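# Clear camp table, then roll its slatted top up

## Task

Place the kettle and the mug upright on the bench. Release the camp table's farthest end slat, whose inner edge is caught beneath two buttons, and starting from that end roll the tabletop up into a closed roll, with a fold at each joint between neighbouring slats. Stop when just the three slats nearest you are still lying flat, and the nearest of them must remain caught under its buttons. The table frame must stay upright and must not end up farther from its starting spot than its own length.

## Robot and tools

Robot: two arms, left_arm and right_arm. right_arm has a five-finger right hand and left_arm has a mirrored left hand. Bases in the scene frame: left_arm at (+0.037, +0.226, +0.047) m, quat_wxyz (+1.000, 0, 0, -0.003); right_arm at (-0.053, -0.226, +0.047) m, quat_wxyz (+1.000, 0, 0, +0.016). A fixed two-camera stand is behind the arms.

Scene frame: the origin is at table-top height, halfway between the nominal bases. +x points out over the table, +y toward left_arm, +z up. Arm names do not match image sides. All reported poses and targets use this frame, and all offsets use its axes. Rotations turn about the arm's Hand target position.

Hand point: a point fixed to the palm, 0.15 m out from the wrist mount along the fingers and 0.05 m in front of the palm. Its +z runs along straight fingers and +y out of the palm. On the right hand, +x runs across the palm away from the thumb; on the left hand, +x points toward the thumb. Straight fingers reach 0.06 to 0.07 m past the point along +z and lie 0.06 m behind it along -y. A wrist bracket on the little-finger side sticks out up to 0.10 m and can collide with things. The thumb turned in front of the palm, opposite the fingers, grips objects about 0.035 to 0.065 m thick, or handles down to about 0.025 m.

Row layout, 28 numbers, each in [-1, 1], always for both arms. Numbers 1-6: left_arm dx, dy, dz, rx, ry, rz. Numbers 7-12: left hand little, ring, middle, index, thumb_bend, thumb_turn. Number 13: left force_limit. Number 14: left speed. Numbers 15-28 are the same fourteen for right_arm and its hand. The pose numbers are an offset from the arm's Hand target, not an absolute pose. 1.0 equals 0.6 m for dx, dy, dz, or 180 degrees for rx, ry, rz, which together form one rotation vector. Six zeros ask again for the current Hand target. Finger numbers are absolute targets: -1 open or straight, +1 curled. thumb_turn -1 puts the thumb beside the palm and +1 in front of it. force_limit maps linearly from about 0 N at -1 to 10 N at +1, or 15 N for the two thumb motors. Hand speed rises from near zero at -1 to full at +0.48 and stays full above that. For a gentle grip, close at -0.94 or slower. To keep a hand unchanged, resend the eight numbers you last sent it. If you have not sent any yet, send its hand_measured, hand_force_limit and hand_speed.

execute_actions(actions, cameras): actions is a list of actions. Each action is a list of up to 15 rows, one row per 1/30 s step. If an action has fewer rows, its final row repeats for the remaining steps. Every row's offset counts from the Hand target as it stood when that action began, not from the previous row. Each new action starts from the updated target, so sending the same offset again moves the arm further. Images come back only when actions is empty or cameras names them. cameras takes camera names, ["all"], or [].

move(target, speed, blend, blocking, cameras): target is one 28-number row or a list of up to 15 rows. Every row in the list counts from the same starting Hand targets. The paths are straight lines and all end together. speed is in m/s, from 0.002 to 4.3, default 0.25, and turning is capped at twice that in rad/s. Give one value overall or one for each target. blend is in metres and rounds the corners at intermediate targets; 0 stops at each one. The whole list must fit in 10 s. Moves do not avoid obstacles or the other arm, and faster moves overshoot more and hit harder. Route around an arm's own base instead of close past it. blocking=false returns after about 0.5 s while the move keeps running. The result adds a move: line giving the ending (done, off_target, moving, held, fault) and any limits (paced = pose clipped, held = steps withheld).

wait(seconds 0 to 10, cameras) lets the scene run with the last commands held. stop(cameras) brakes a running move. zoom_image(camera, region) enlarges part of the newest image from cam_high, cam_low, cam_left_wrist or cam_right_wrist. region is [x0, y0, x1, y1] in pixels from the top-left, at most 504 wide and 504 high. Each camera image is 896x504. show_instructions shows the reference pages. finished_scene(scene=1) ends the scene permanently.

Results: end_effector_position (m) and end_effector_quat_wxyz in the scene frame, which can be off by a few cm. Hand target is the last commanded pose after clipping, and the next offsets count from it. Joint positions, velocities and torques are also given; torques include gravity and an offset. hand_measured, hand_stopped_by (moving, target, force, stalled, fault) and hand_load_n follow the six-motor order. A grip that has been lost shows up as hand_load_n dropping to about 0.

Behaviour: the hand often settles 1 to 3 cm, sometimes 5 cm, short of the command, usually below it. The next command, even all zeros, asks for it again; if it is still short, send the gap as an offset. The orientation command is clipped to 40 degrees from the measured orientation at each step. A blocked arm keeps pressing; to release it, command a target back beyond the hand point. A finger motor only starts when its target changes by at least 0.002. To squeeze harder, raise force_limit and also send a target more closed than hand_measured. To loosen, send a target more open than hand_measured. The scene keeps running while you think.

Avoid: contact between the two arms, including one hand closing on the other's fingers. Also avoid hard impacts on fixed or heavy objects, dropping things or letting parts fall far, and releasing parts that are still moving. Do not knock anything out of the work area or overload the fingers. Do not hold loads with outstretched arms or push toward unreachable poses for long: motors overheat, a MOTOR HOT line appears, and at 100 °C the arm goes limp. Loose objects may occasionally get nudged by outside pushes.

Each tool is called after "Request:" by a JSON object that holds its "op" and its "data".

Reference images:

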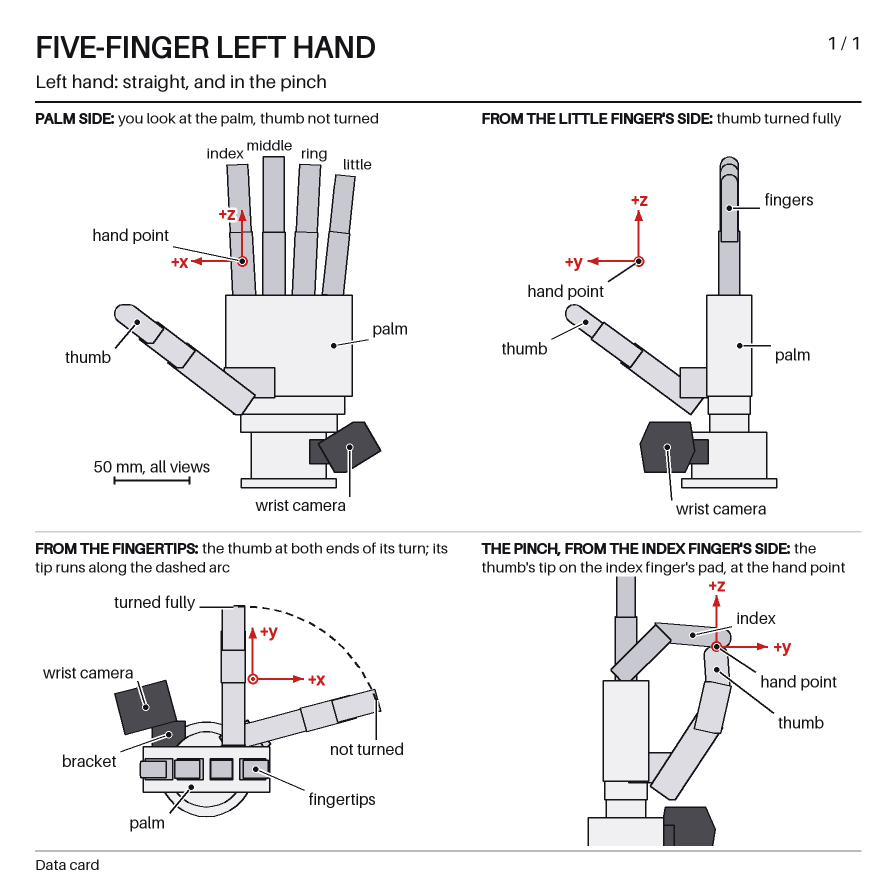

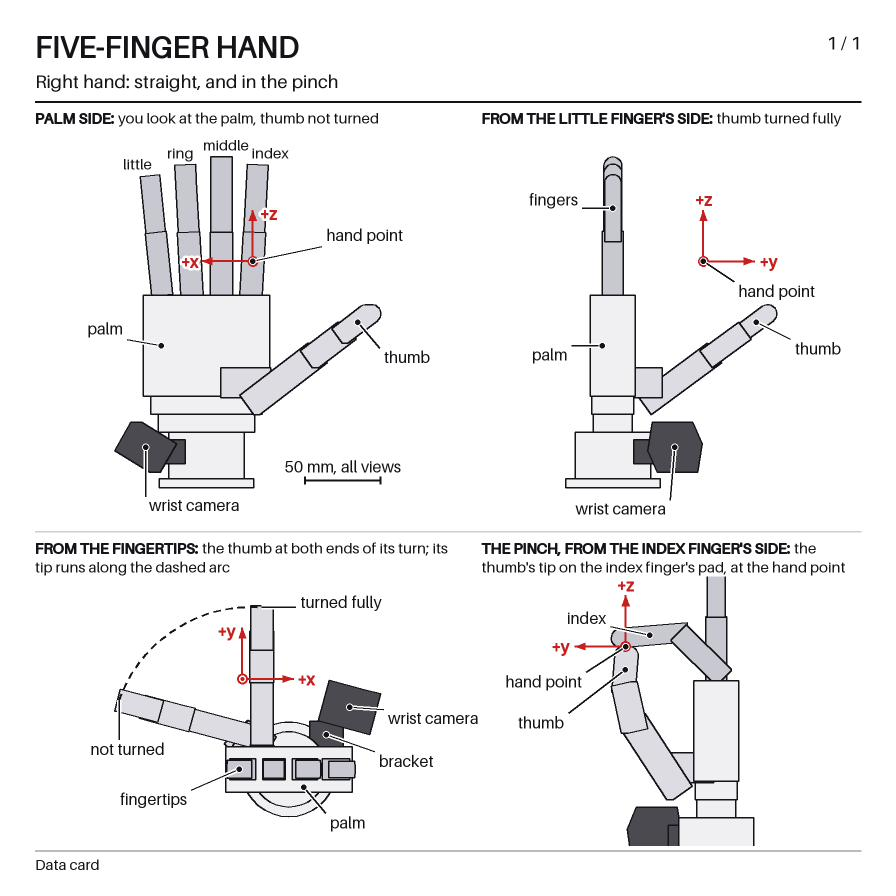

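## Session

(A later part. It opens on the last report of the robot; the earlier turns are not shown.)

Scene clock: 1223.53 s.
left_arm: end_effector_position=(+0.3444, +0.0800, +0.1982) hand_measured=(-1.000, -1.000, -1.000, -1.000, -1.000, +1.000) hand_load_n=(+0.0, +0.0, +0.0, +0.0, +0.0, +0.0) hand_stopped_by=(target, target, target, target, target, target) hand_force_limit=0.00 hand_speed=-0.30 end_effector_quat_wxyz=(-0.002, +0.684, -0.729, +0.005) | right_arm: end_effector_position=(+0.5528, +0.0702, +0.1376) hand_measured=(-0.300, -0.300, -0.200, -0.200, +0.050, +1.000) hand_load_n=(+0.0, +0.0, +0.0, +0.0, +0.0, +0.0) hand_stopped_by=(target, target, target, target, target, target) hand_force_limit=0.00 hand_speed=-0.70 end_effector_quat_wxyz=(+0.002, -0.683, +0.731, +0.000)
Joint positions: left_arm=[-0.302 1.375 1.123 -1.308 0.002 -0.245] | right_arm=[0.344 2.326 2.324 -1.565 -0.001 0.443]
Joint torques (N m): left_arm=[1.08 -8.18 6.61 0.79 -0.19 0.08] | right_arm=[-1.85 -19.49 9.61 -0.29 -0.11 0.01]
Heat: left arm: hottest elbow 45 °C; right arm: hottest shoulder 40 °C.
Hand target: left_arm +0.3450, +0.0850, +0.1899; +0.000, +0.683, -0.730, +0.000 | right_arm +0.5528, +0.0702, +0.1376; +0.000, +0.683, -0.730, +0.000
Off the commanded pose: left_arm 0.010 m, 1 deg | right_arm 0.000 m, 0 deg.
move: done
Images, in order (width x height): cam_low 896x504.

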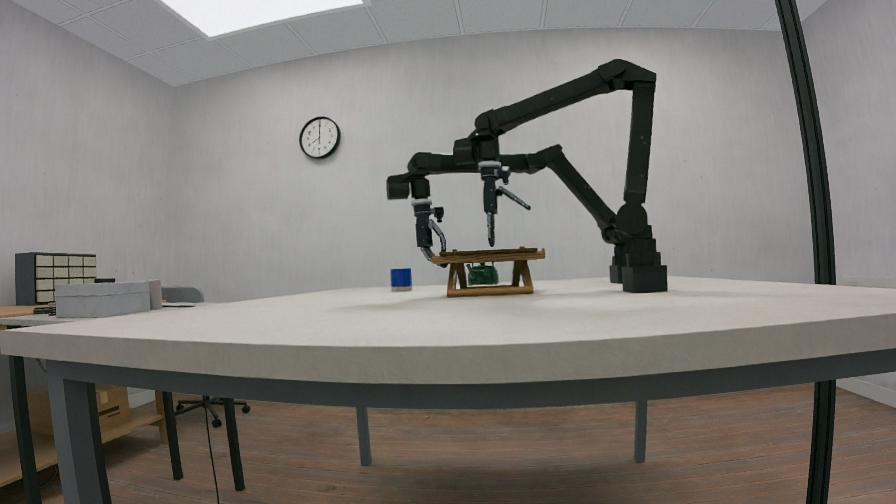

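Request:
{"op": "move", "data": {"target": [[0,0,-0.0417,0,0,0,-1,-1,-1,-1,-1,1,0,-0.3,0,0,0,0,0,0,-0.3,-0.3,-0.2,-0.2,0.05,1,0,-0.7]], "speed": 0.03, "cameras": ["cam_low","cam_left_wrist"]}}

Request:
{"op": "zoom_image", "data": {"camera": "cam_low", "region": [400, 180, 580, 310]}}

Scene clock: 1228.07 s.
left_arm: end_effector_position=(+0.3452, +0.0801, +0.1876) hand_measured=(-1.000, -1.000, -1.000, -1.000, -1.000, +1.000) hand_load_n=(+0.0, +0.0, -4.5, +0.0, +0.0, +0.0) hand_stopped_by=(target, target, target, target, target, target) hand_force_limit=0.00 hand_speed=-0.30 end_effector_quat_wxyz=(-0.006, +0.683, -0.730, +0.012) | right_arm: end_effector_position=(+0.5528, +0.0702, +0.1376) hand_measured=(-0.300, -0.300, -0.200, -0.200, +0.050, +1.000) hand_load_n=(+0.0, +0.0, +0.0, +0.0, +0.0, +0.0) hand_stopped_by=(target, target, target, target, target, target) hand_force_limit=0.00 hand_speed=-0.70 end_effector_quat_wxyz=(+0.002, -0.683, +0.731, +0.000)
Joint positions: left_arm=[-0.302 1.373 1.095 -1.266 0.001 -0.242] | right_arm=[0.344 2.326 2.324 -1.565 -0.001 0.443]
Joint torques (N m): left_arm=[1.2 -6.89 5.18 1.84 -0.12 0.06] | right_arm=[-1.67 -19.37 9.32 -0.18 -0.07 0.05]
Heat: left arm: hottest elbow 45 °C; right arm: hottest shoulder 40 °C.
Hand target: left_arm +0.3449, +0.0850, +0.1649; +0.000, +0.683, -0.730, +0.000 | right_arm +0.5528, +0.0702, +0.1376; +0.000, +0.683, -0.730, +0.000
Off the commanded pose: left_arm 0.023 m, 2 deg | right_arm 0.000 m, 0 deg.
move: off_target (left_arm)
Images, in order (width x height): cam_low 896x504, cam_left_wrist 896x504.

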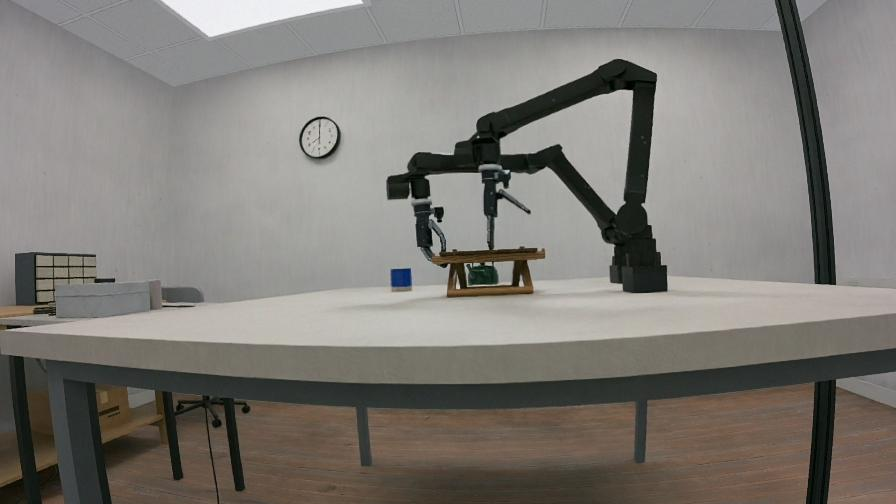

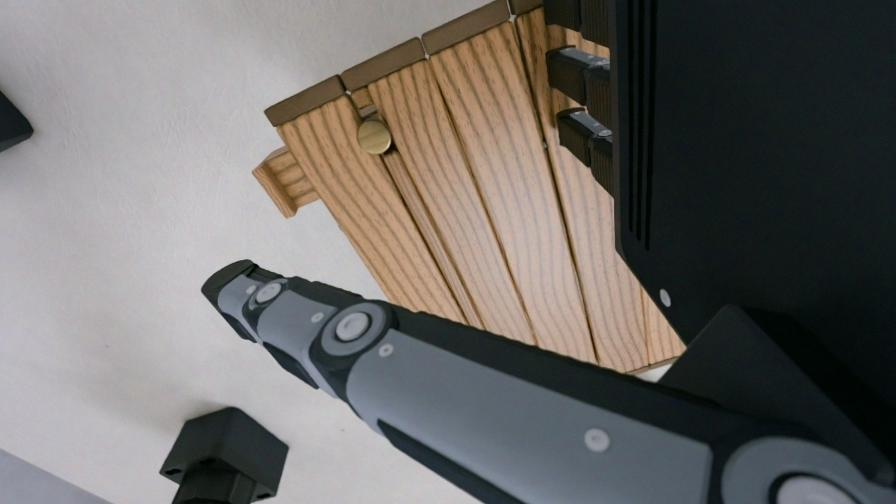

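Scaled by 2.800 from the camera's 896x504 image, which has a finer 1280x720 frame.

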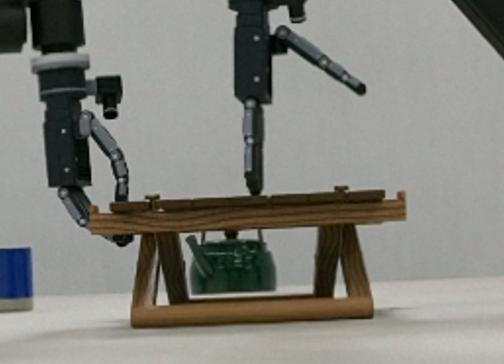

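Request:
{"op": "move", "data": {"target": [[0,0,0,0,0,0,-1,-1,-1,-1,-1,1,0,-0.3,0,0,0,0,0,0,-0.3,-0.3,0.5,0.5,0.05,1,0.2,-0.8]], "speed": 0.03, "cameras": ["cam_low","cam_right_wrist"]}}

Scene clock: 1236.10 s.
left_arm: end_effector_position=(+0.3453, +0.0801, +0.1876) hand_measured=(-1.000, -1.000, -1.000, -1.000, -1.000, +1.000) hand_load_n=(+0.0, +0.0, -4.5, +0.0, +0.0, +0.0) hand_stopped_by=(target, target, target, target, target, target) hand_force_limit=0.00 hand_speed=-0.30 end_effector_quat_wxyz=(-0.006, +0.683, -0.730, +0.012) | right_arm: end_effector_position=(+0.5528, +0.0701, +0.1375) hand_measured=(-0.300, -0.300, +0.072, +0.090, +0.050, +1.000) hand_load_n=(+0.0, +0.0, +8.0, +12.0, +3.5, -0.5) hand_stopped_by=(target, target, force, force, target, target) hand_force_limit=0.20 hand_speed=-0.80 end_effector_quat_wxyz=(+0.002, -0.683, +0.731, +0.000)
Joint positions: left_arm=[-0.302 1.373 1.095 -1.265 0.001 -0.242] | right_arm=[0.344 2.326 2.324 -1.565 -0.001 0.443]
Joint torques (N m): left_arm=[1.44 -7.24 5.2 1.88 -0.1 0.06] | right_arm=[-1.96 -19.49 9.22 -0.25 -0.11 0]
Heat: left arm: hottest elbow 44 °C; right arm: hottest shoulder 40 °C.
Hand target: left_arm +0.3450, +0.0850, +0.1649; +0.000, +0.683, -0.730, +0.000 | right_arm +0.5528, +0.0702, +0.1376; +0.000, +0.683, -0.730, +0.000
Off the commanded pose: left_arm 0.023 m, 2 deg | right_arm 0.000 m, 0 deg.
move: off_target (left_arm)
Images, in order (width x height): cam_low 896x504, cam_right_wrist 896x504.

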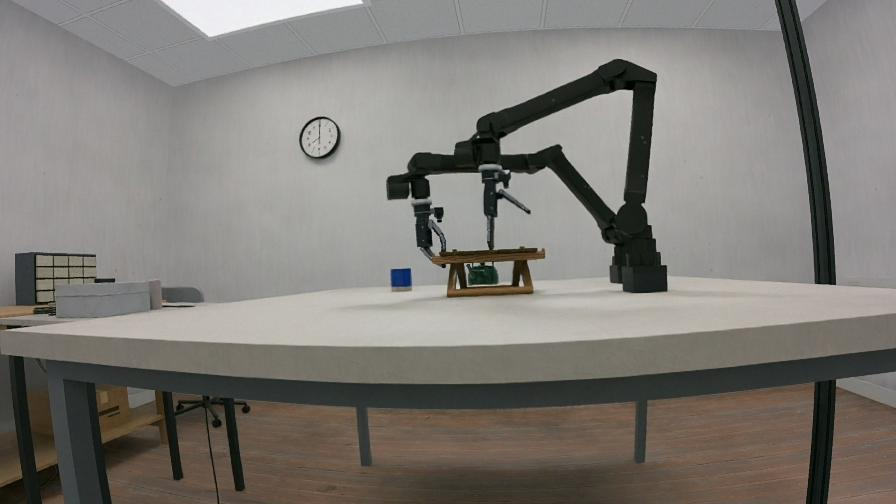

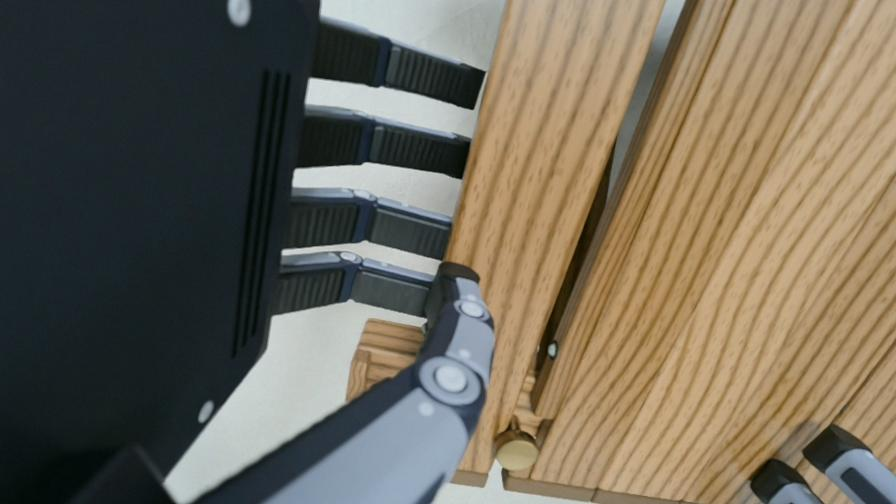

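Request:
{"op": "move", "data": {"target": [[0,0,0,0,0,0,-1,-1,-1,-1,-1,1,0,-0.3,0,0,0,0,0,0,-0.3,-0.3,0.5,0.5,0.2,1,0.2,-0.85]], "speed": 0.03, "cameras": ["cam_right_wrist"]}}

Scene clock: 1242.07 s.
left_arm: end_effector_position=(+0.3453, +0.0801, +0.1876) hand_measured=(-1.000, -1.000, -1.000, -1.000, -1.000, +1.000) hand_load_n=(+0.0, +0.0, -4.0, +0.0, -0.5, +0.0) hand_stopped_by=(target, target, target, target, target, target) hand_force_limit=0.00 hand_speed=-0.30 end_effector_quat_wxyz=(-0.006, +0.683, -0.730, +0.012) | right_arm: end_effector_position=(+0.5528, +0.0701, +0.1375) hand_measured=(-0.300, -0.300, +0.072, +0.090, +0.064, +1.000) hand_load_n=(+0.0, +0.0, +9.0, +13.0, +9.5, +0.0) hand_stopped_by=(target, target, force, force, force, target) hand_force_limit=0.20 hand_speed=-0.85 end_effector_quat_wxyz=(+0.002, -0.683, +0.731, +0.000)
Joint positions: left_arm=[-0.302 1.373 1.095 -1.265 0.001 -0.242] | right_arm=[0.344 2.326 2.324 -1.565 -0.001 0.443]
Joint torques (N m): left_arm=[1.2 -6.95 5.14 1.87 -0.13 0.05] | right_arm=[-1.32 -19.9 9.44 -0.21 -0.07 0.1]
Heat: left arm: hottest elbow 43 °C; right arm: hottest shoulder 40 °C.
Hand target: left_arm +0.3450, +0.0850, +0.1649; +0.000, +0.683, -0.730, +0.000 | right_arm +0.5528, +0.0702, +0.1376; +0.000, +0.683, -0.730, +0.000
Off the commanded pose: left_arm 0.023 m, 2 deg | right_arm 0.000 m, 0 deg.
move: off_target (left_arm)
Images, in order (width x height): cam_right_wrist 896x504.

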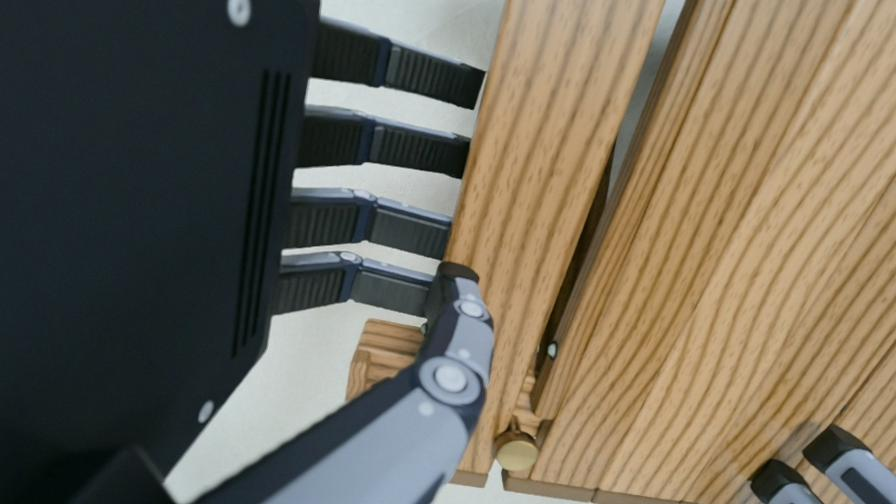

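Request:
{"op": "move", "data": {"target": [[0,0,-0.0333,0,0,0,-1,-1,-1,-1,-1,1,0,-0.3,0,0,0,0,0,0,-0.3,-0.3,0.5,0.5,0.2,1,0.2,-0.85]], "speed": 0.03, "cameras": ["cam_right_wrist","cam_low"]}}

Request:
{"op": "zoom_image", "data": {"camera": "cam_low", "region": [400, 180, 580, 310]}}

Scene clock: 1246.23 s.
left_arm: end_effector_position=(+0.3478, +0.0799, +0.1844) hand_measured=(-1.000, -1.000, -1.000, -1.000, -1.000, +1.000) hand_load_n=(+0.0, +0.0, -5.5, -0.5, +0.0, -0.5) hand_stopped_by=(target, target, target, target, target, target) hand_force_limit=0.00 hand_speed=-0.30 end_effector_quat_wxyz=(-0.016, +0.683, -0.730, +0.029) | right_arm: end_effector_position=(+0.5528, +0.0701, +0.1375) hand_measured=(-0.300, -0.300, +0.072, +0.090, +0.064, +1.000) hand_load_n=(+0.0, +0.0, +9.0, +13.0, +9.5, +0.0) hand_stopped_by=(target, target, force, force, force, target) hand_force_limit=0.20 hand_speed=-0.85 end_effector_quat_wxyz=(+0.002, -0.683, +0.731, +0.000)
Joint positions: left_arm=[-0.301 1.353 1.071 -1.222 0.001 -0.24] | right_arm=[0.344 2.326 2.324 -1.565 -0.001 0.443]
Joint torques (N m): left_arm=[1.14 -4.42 4.05 2.29 -0.1 0.04] | right_arm=[-1.73 -20.31 9.22 -0.25 -0.09 0]
Heat: left arm: hottest elbow 43 °C; right arm: hottest shoulder 40 °C.
Hand target: left_arm +0.3451, +0.0849, +0.1450; +0.000, +0.683, -0.730, +0.000 | right_arm +0.5528, +0.0702, +0.1376; +0.000, +0.683, -0.730, +0.000
Off the commanded pose: left_arm 0.040 m, 4 deg | right_arm 0.000 m, 0 deg.
move: off_target (left_arm)
Images, in order (width x height): cam_low 896x504, cam_right_wrist 896x504.

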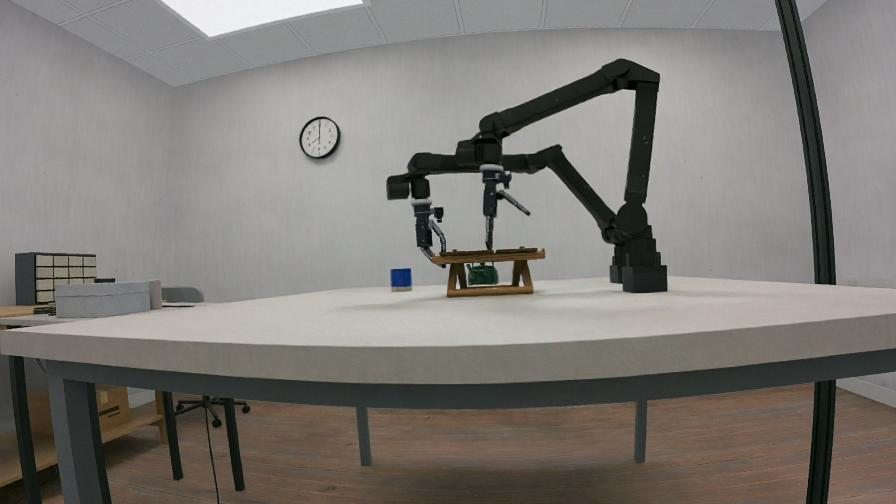

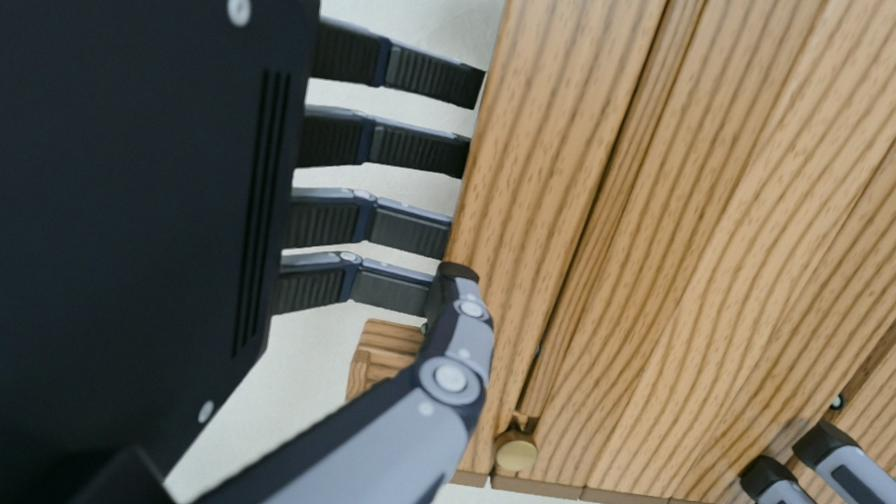

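Scaled by 2.800 from the camera's 896x504 image, which has a finer 1280x720 frame.

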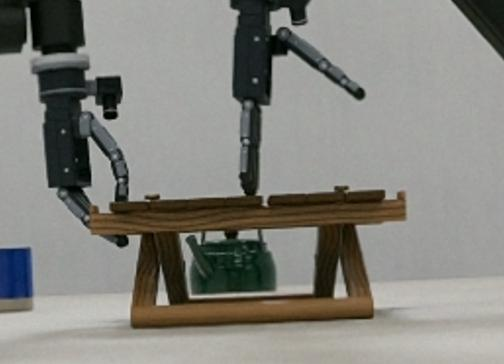

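Request:
{"op": "move", "data": {"target": [[-0.03,0,0,0,0,0,-1,-1,-1,-1,-1,1,0,-0.3,0,0,0,0,0,0,-0.3,-0.3,0.5,0.5,0.2,1,0.2,-0.85]], "speed": 0.03, "cameras": ["cam_right_wrist","cam_low"]}}

Request:
{"op": "zoom_image", "data": {"camera": "cam_low", "region": [400, 180, 580, 310]}}

Scene clock: 1255.67 s.
left_arm: end_effector_position=(+0.3448, +0.0808, +0.1821) hand_measured=(-1.000, -1.000, -1.000, -1.000, -1.000, +1.000) hand_load_n=(+0.0, +0.0, +0.0, +0.0, +0.0, +0.0) hand_stopped_by=(target, target, target, target, target, target) hand_force_limit=0.00 hand_speed=-0.30 end_effector_quat_wxyz=(-0.024, +0.682, -0.730, +0.043) | right_arm: end_effector_position=(+0.5528, +0.0701, +0.1375) hand_measured=(-0.300, -0.300, +0.072, +0.090, +0.064, +1.000) hand_load_n=(+0.0, +0.0, +9.0, +12.5, +9.5, +0.0) hand_stopped_by=(target, target, force, force, force, target) hand_force_limit=0.20 hand_speed=-0.85 end_effector_quat_wxyz=(+0.002, -0.683, +0.731, +0.000)
Joint positions: left_arm=[-0.301 1.323 1.039 -1.189 0.001 -0.24] | right_arm=[0.344 2.326 2.324 -1.565 -0.001 0.443]
Joint torques (N m): left_arm=[0.03 -4.95 3.58 0.9 -0.11 -0.12] | right_arm=[-1.79 -19.9 9.44 -0.21 -0.05 0.04]
Heat: left arm: hottest elbow 41 °C; right arm: hottest shoulder 40 °C.
Hand target: left_arm +0.3270, +0.0850, +0.1450; +0.000, +0.683, -0.730, +0.000 | right_arm +0.5528, +0.0702, +0.1376; +0.000, +0.683, -0.730, +0.000
Off the commanded pose: left_arm 0.041 m, 6 deg | right_arm 0.000 m, 0 deg.
move: off_target (left_arm)
Images, in order (width x height): cam_low 896x504, cam_right_wrist 896x504.

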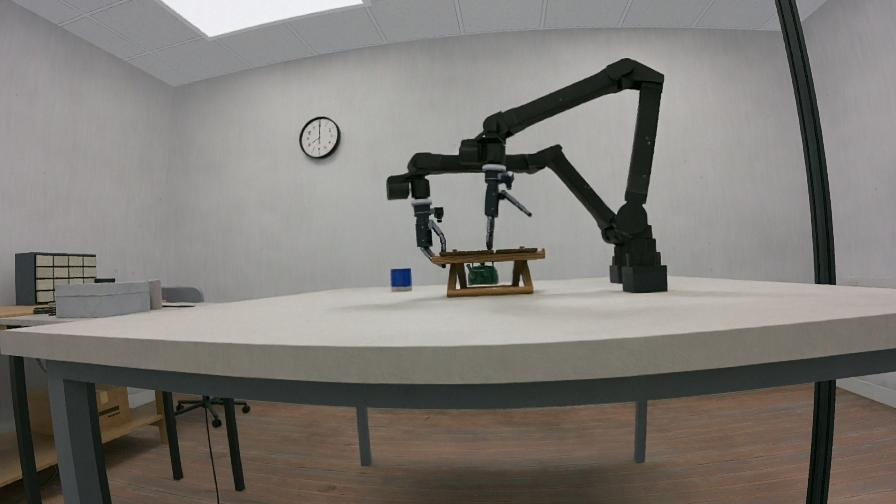

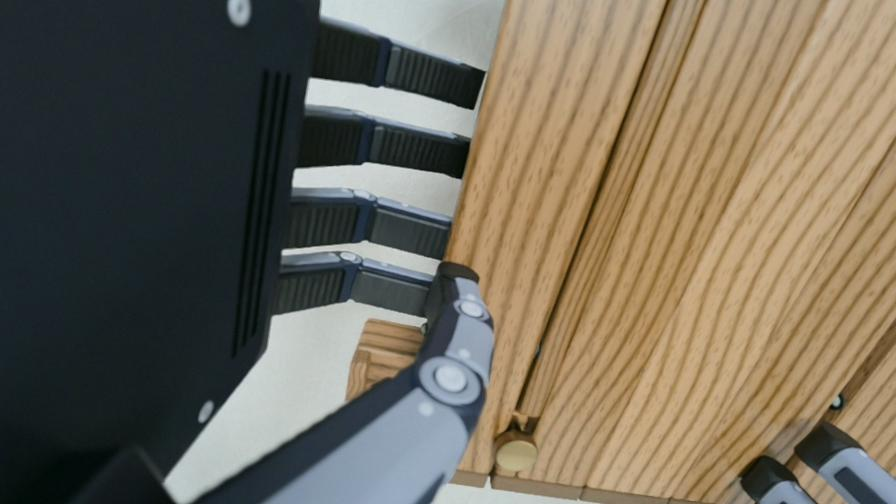

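Scaled by 2.800 from the camera's 896x504 image, which has a finer 1280x720 frame.

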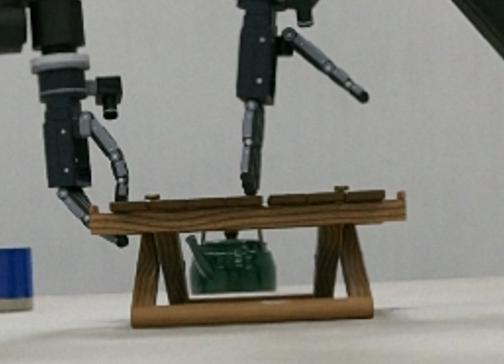

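Request:
{"op": "move", "data": {"target": [[0,0,0,0,0,0,-1,-1,-1,-1,-1,1,0,-0.3,0.03,-0.002,0,0,0,0,-0.3,-0.3,0.5,0.5,0.2,1,0.2,-0.85]], "speed": 0.03, "cameras": ["cam_high","cam_right_wrist","cam_low"]}}

Request:
{"op": "zoom_image", "data": {"camera": "cam_low", "region": [400, 180, 580, 310]}}

Scene clock: 1260.90 s.
left_arm: end_effector_position=(+0.3448, +0.0808, +0.1821) hand_measured=(-1.000, -1.000, -1.000, -1.000, -1.000, +1.000) hand_load_n=(+0.0, +0.0, +0.0, +0.0, +0.0, +0.5) hand_stopped_by=(target, target, target, target, target, target) hand_force_limit=0.00 hand_speed=-0.30 end_effector_quat_wxyz=(-0.024, +0.682, -0.730, +0.043) | right_arm: end_effector_position=(+0.5535, +0.0703, +0.1372) hand_measured=(-0.300, -0.300, +0.072, +0.090, +0.064, +1.000) hand_load_n=(+0.0, +0.0, +10.0, +10.5, +12.0, -1.0) hand_stopped_by=(target, target, force, force, force, target) hand_force_limit=0.20 hand_speed=-0.85 end_effector_quat_wxyz=(-0.015, -0.683, +0.730, +0.006)
Joint positions: left_arm=[-0.301 1.323 1.039 -1.189 0.001 -0.24] | right_arm=[0.344 2.373 2.406 -1.635 0 0.442]
Joint torques (N m): left_arm=[0.03 -4.89 3.59 0.68 -0.11 -0.11] | right_arm=[-2.61 -18.61 13.57 0.25 -0.09 -0.04]
Heat: left arm: hottest elbow 41 °C; right arm: hottest shoulder 40 °C.
Hand target: left_arm +0.3270, +0.0850, +0.1450; +0.000, +0.683, -0.730, +0.000 | right_arm +0.5708, +0.0692, +0.1374; +0.000, +0.683, -0.730, +0.000
Off the commanded pose: left_arm 0.041 m, 6 deg | right_arm 0.017 m, 2 deg.
move: off_target (left_arm, right_arm)
Images, in order (width x height): cam_high 896x504, cam_low 896x504, cam_right_wrist 896x504.

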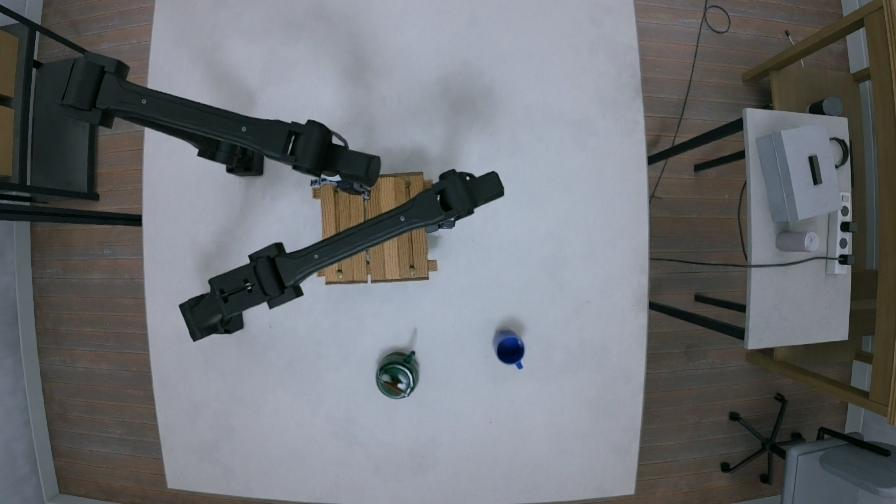

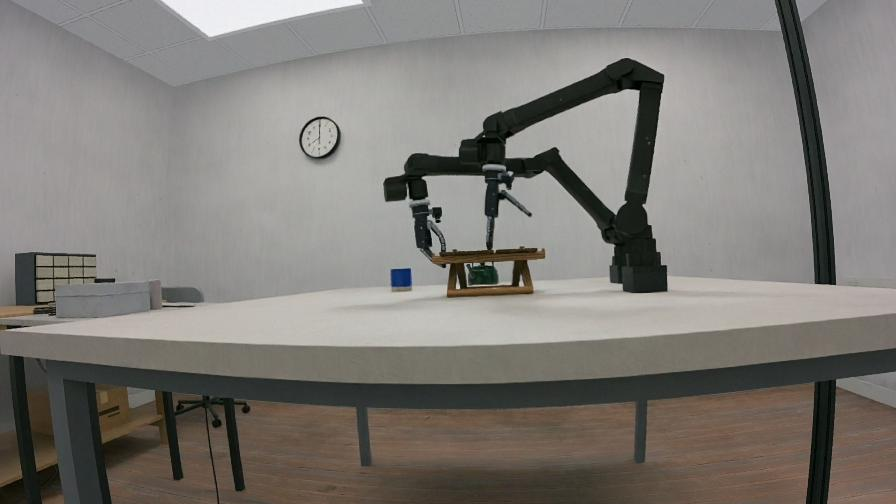

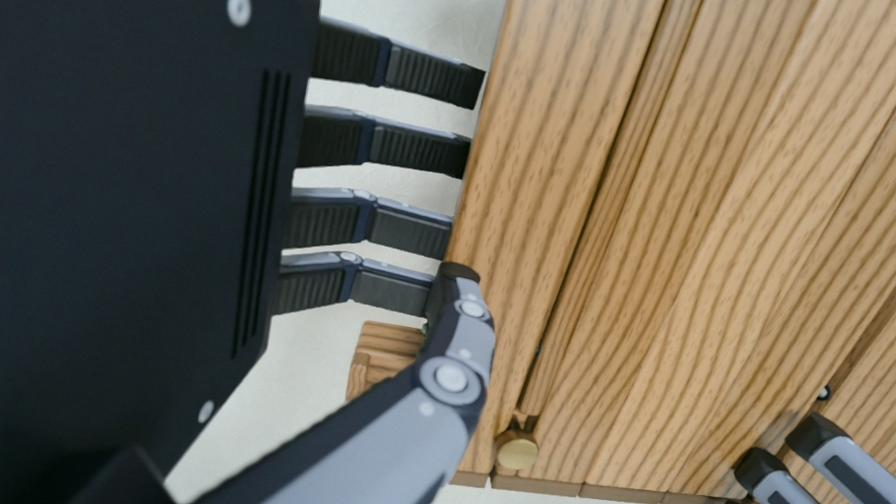

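Scaled by 2.800 from the camera's 896x504 image, which has a finer 1280x720 frame.

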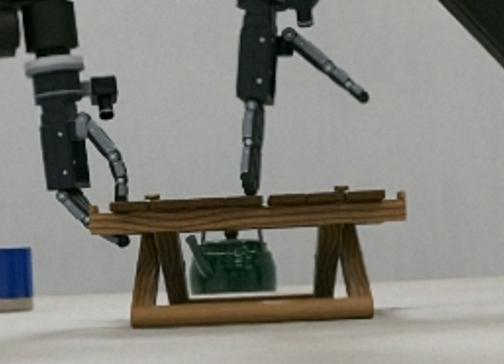

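Request:
{"op": "move", "data": {"target": [[0,0,0,0,0,0,-1,-1,-1,-1,-1,1,0,-0.3,0.025,-0.0017,0,0,0,0,-0.3,-0.3,0.5,0.5,0.2,1,0.2,-0.85]], "speed": 0.03, "cameras": ["cam_right_wrist","cam_low"]}}

Request:
{"op": "zoom_image", "data": {"camera": "cam_low", "region": [400, 180, 580, 310]}}

Scene clock: 1267.20 s.
left_arm: end_effector_position=(+0.3487, +0.0808, +0.1811) hand_measured=(-1.000, -1.000, -1.000, -1.000, -1.000, +1.000) hand_load_n=(+0.0, +0.0, +0.5, +0.0, +0.0, +0.0) hand_stopped_by=(target, target, target, target, target, target) hand_force_limit=0.00 hand_speed=-0.30 end_effector_quat_wxyz=(-0.030, +0.682, -0.729, +0.048) | right_arm: end_effector_position=(+0.5656, +0.0713, +0.1374) hand_measured=(-0.300, -0.300, +0.072, +0.090, +0.062, +1.000) hand_load_n=(+0.0, +0.0, +7.0, +11.5, +12.5, -0.5) hand_stopped_by=(target, target, force, force, force, target) hand_force_limit=0.20 hand_speed=-0.85 end_effector_quat_wxyz=(+0.009, +0.693, -0.721, -0.006)
Joint positions: left_arm=[-0.301 1.323 1.038 -1.174 -0.005 -0.24] | right_arm=[0.34 2.429 2.511 -1.675 -0.004 0.411]
Joint torques (N m): left_arm=[0.44 -5.13 3.71 0.18 0.11 -0.07] | right_arm=[-3.43 -18.14 15.04 -0.2 0 0.09]
Heat: left arm: hottest elbow 40 °C; right arm: hottest shoulder 40 °C.
Hand target: left_arm +0.3270, +0.0850, +0.1450; +0.000, +0.683, -0.730, +0.000 | right_arm +0.5858, +0.0682, +0.1374; +0.000, +0.684, -0.730, +0.000
Off the commanded pose: left_arm 0.042 m, 6 deg | right_arm 0.020 m, 2 deg.
joint sent to its limit (right arm) — joint 4 (wrist pitch), lower limit. The joint targets still meet the commanded pose.
move: off_target (left_arm, right_arm)
Images, in order (width x height): cam_low 896x504, cam_right_wrist 896x504.

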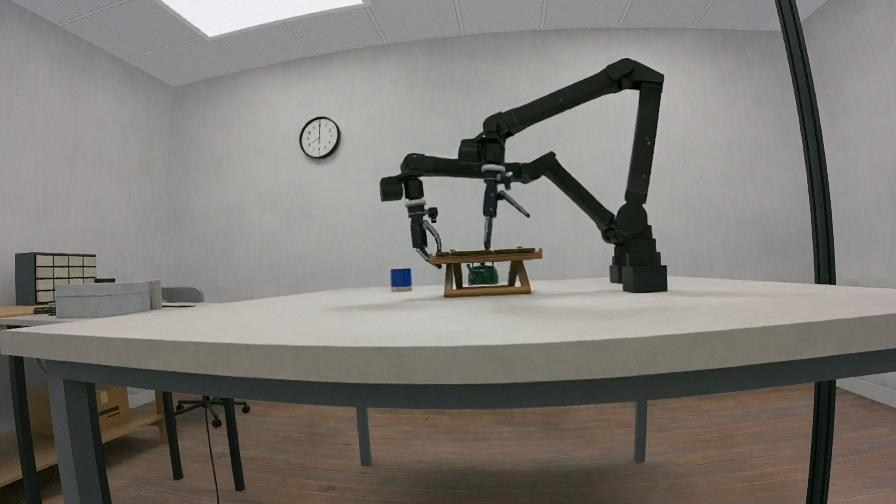

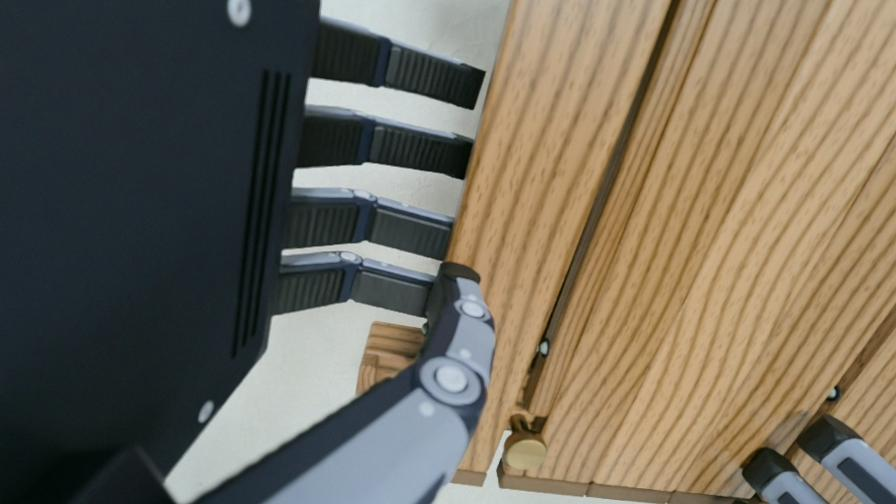

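Scaled by 2.800 from the camera's 896x504 image, which has a finer 1280x720 frame.

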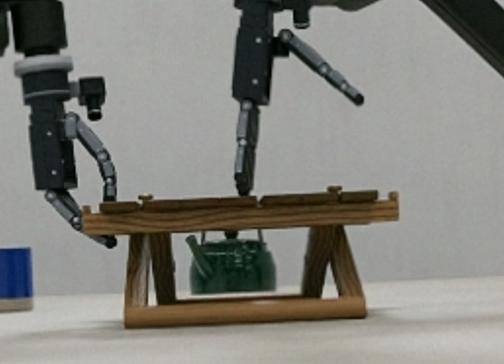

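Request:
{"op": "zoom_image", "data": {"camera": "cam_right_wrist", "region": [350, 300, 650, 504]}}

Scaled by 1.680 from the camera's 896x504 image, which has a finer 1280x720 frame.

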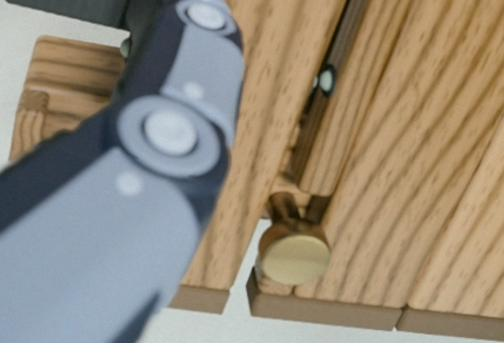

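Request:
{"op": "move", "data": {"target": [[0,0,0,0,0,0,-1,-1,-1,-1,-1,1,0,-0.3,0.008,0,0.05,0,0,0,-0.3,-0.3,0.5,0.5,0.2,1,0.2,-0.85]], "speed": 0.03, "cameras": ["cam_right_wrist","cam_low"]}}

Request:
{"op": "zoom_image", "data": {"camera": "cam_low", "region": [400, 180, 580, 310]}}

Scene clock: 1278.63 s.
left_arm: end_effector_position=(+0.3489, +0.0808, +0.1810) hand_measured=(-1.000, -1.000, -1.000, -1.000, -1.000, +1.000) hand_load_n=(+0.0, +0.0, +1.0, +0.0, +0.0, +0.0) hand_stopped_by=(target, target, target, target, target, target) hand_force_limit=0.00 hand_speed=-0.30 end_effector_quat_wxyz=(-0.030, +0.682, -0.729, +0.048) | right_arm: end_effector_position=(+0.5663, +0.0718, +0.1386) hand_measured=(-0.300, -0.300, +0.072, +0.090, +0.062, +1.000) hand_load_n=(+0.0, +0.0, +8.0, +11.5, +13.0, -0.5) hand_stopped_by=(target, target, force, force, force, target) hand_force_limit=0.20 hand_speed=-0.85 end_effector_quat_wxyz=(+0.008, +0.693, -0.721, -0.006)
Joint positions: left_arm=[-0.301 1.323 1.038 -1.173 -0.006 -0.24] | right_arm=[0.34 2.429 2.515 -1.675 -0.005 0.411]
Joint torques (N m): left_arm=[-0.15 -4.84 3.82 -0.01 0.13 -0.12] | right_arm=[-3.25 -21.13 15.5 -0.05 -0.05 0.14]
Heat: left arm: hottest elbow 39 °C; right arm: hottest elbow 42 °C.
Hand target: left_arm +0.3270, +0.0850, +0.1449; +0.000, +0.683, -0.730, +0.000 | right_arm +0.5906, +0.0682, +0.1675; +0.000, +0.684, -0.730, +0.000
Off the commanded pose: left_arm 0.042 m, 6 deg | right_arm 0.038 m, 2 deg.
joint sent to its limit (right arm) — joint 4 (wrist pitch), lower limit. The joint targets are off in orientation, not in position.
move: off_target (left_arm, right_arm)
Images, in order (width x height): cam_low 896x504, cam_right_wrist 896x504.

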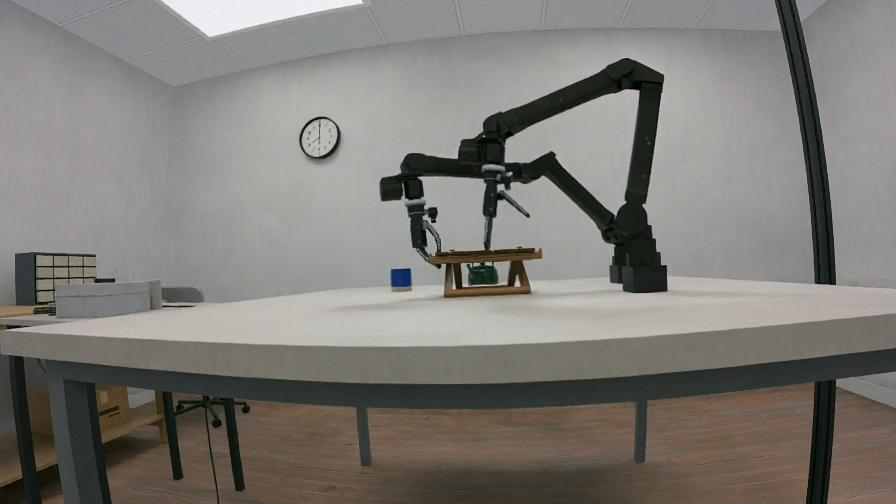

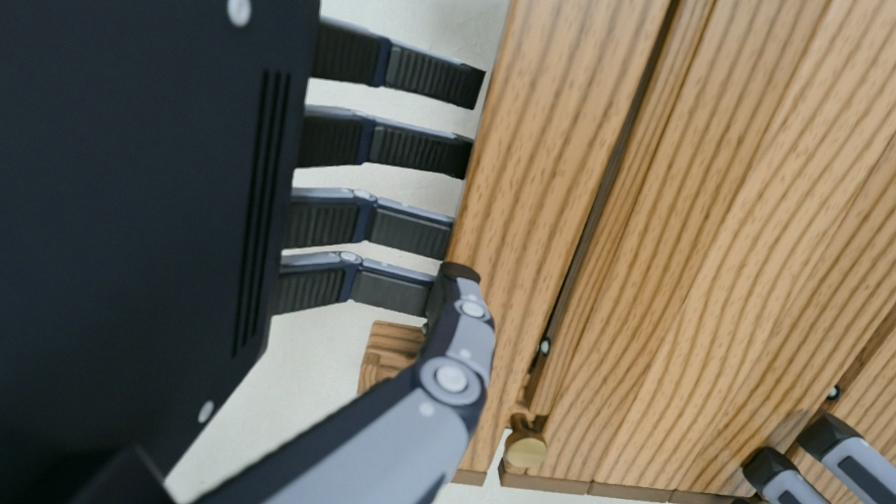

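Scaled by 2.800 from the camera's 896x504 image, which has a finer 1280x720 frame.

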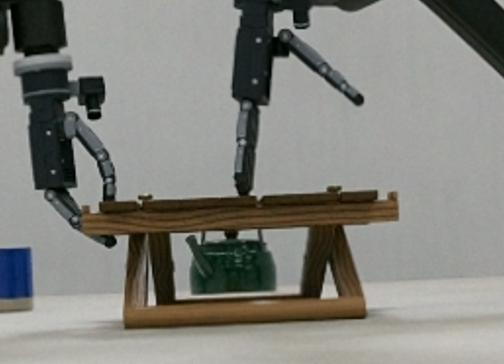

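Request:
{"op": "move", "data": {"target": [[0,0,0,0,0,0,-1,-1,-1,-1,-1,1,0,-0.3,0.005,0,0.035,0,0,0,-0.3,-0.3,0.5,0.5,0.2,1,0.2,-0.85]], "speed": 0.03, "cameras": ["cam_right_wrist","cam_low"]}}

Request:
{"op": "zoom_image", "data": {"camera": "cam_low", "region": [400, 180, 580, 310]}}

Scene clock: 1283.07 s.
left_arm: end_effector_position=(+0.3489, +0.0808, +0.1810) hand_measured=(-1.000, -1.000, -1.000, -1.000, -1.000, +1.000) hand_load_n=(+0.0, +0.0, +0.5, +0.0, +0.0, +0.0) hand_stopped_by=(target, target, target, target, target, target) hand_force_limit=0.00 hand_speed=-0.30 end_effector_quat_wxyz=(-0.030, +0.682, -0.729, +0.048) | right_arm: end_effector_position=(+0.5663, +0.0719, +0.1399) hand_measured=(-0.300, -0.300, +0.072, +0.090, +0.062, +1.000) hand_load_n=(+0.0, +0.5, +8.5, +11.0, +13.5, -1.0) hand_stopped_by=(target, target, force, force, force, target) hand_force_limit=0.20 hand_speed=-0.85 end_effector_quat_wxyz=(+0.007, +0.693, -0.721, -0.006)
Joint positions: left_arm=[-0.301 1.323 1.038 -1.173 -0.006 -0.24] | right_arm=[0.34 2.428 2.515 -1.675 -0.005 0.411]
Joint torques (N m): left_arm=[0.09 -4.89 3.75 0.13 0.12 -0.11] | right_arm=[-3.02 -23.53 15.71 -0.03 -0.18 0.18]
Heat: left arm: hottest elbow 39 °C; right arm: hottest elbow 42 °C.
Hand target: left_arm +0.3270, +0.0850, +0.1449; +0.000, +0.683, -0.730, +0.000 | right_arm +0.5936, +0.0682, +0.1884; +0.000, +0.683, -0.730, +0.000
Off the commanded pose: left_arm 0.042 m, 7 deg | right_arm 0.056 m, 2 deg.
joint sent to its limit (right arm) — joint 4 (wrist pitch), lower limit. The joint targets are off in position and orientation.
move: off_target (left_arm, right_arm)
Images, in order (width x height): cam_low 896x504, cam_right_wrist 896x504.

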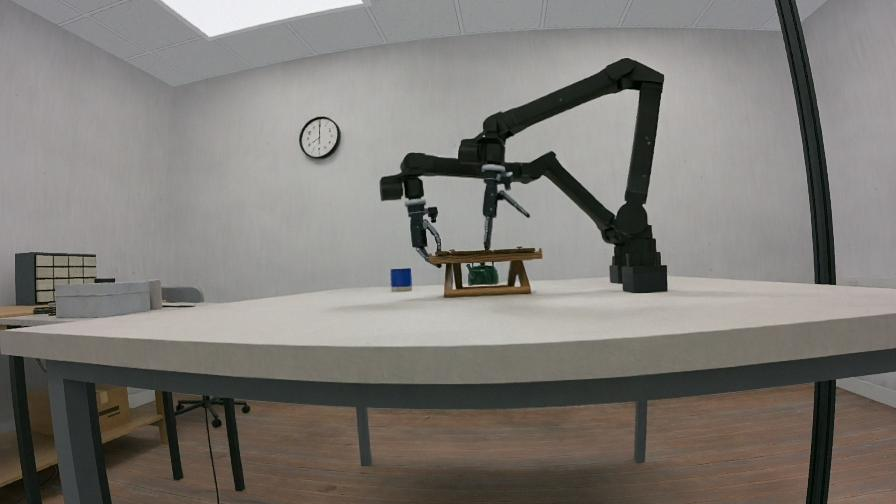

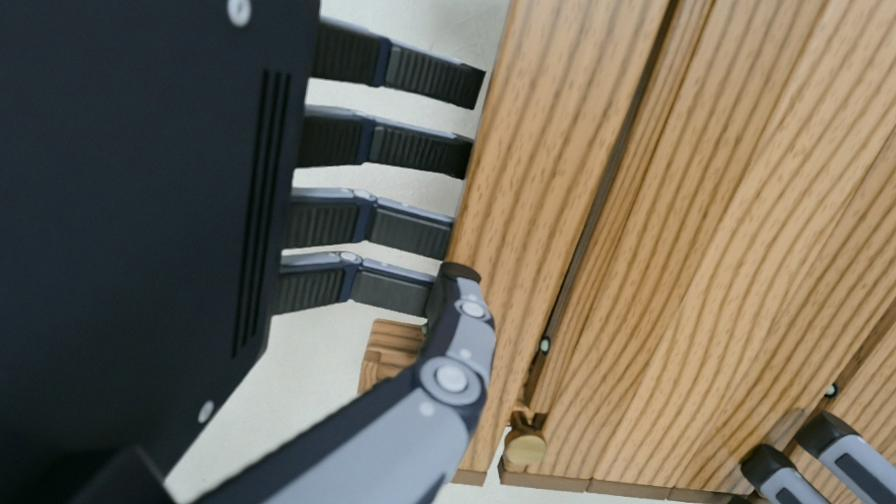

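Scaled by 2.800 from the camera's 896x504 image, which has a finer 1280x720 frame.

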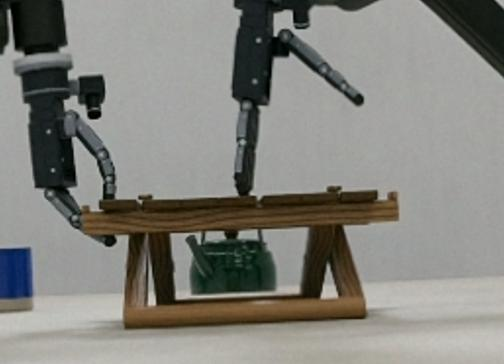

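Request:
{"op": "zoom_image", "data": {"camera": "cam_low", "region": [425, 230, 515, 280]}}

Request:
{"op": "zoom_image", "data": {"camera": "cam_right_wrist", "region": [400, 350, 620, 504]}}

Scaled by 5.600 from the camera's 896x504 image, which has a finer 1280x720 frame.

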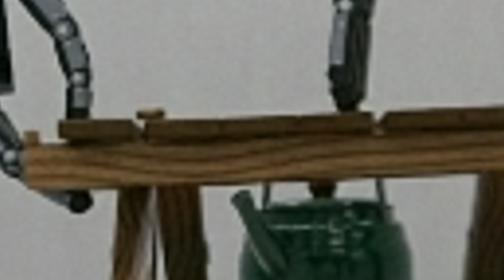

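Scaled by 2.291 from the camera's 896x504 image, which has a finer 1280x720 frame.

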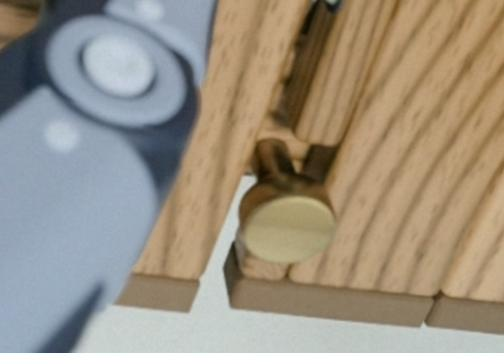

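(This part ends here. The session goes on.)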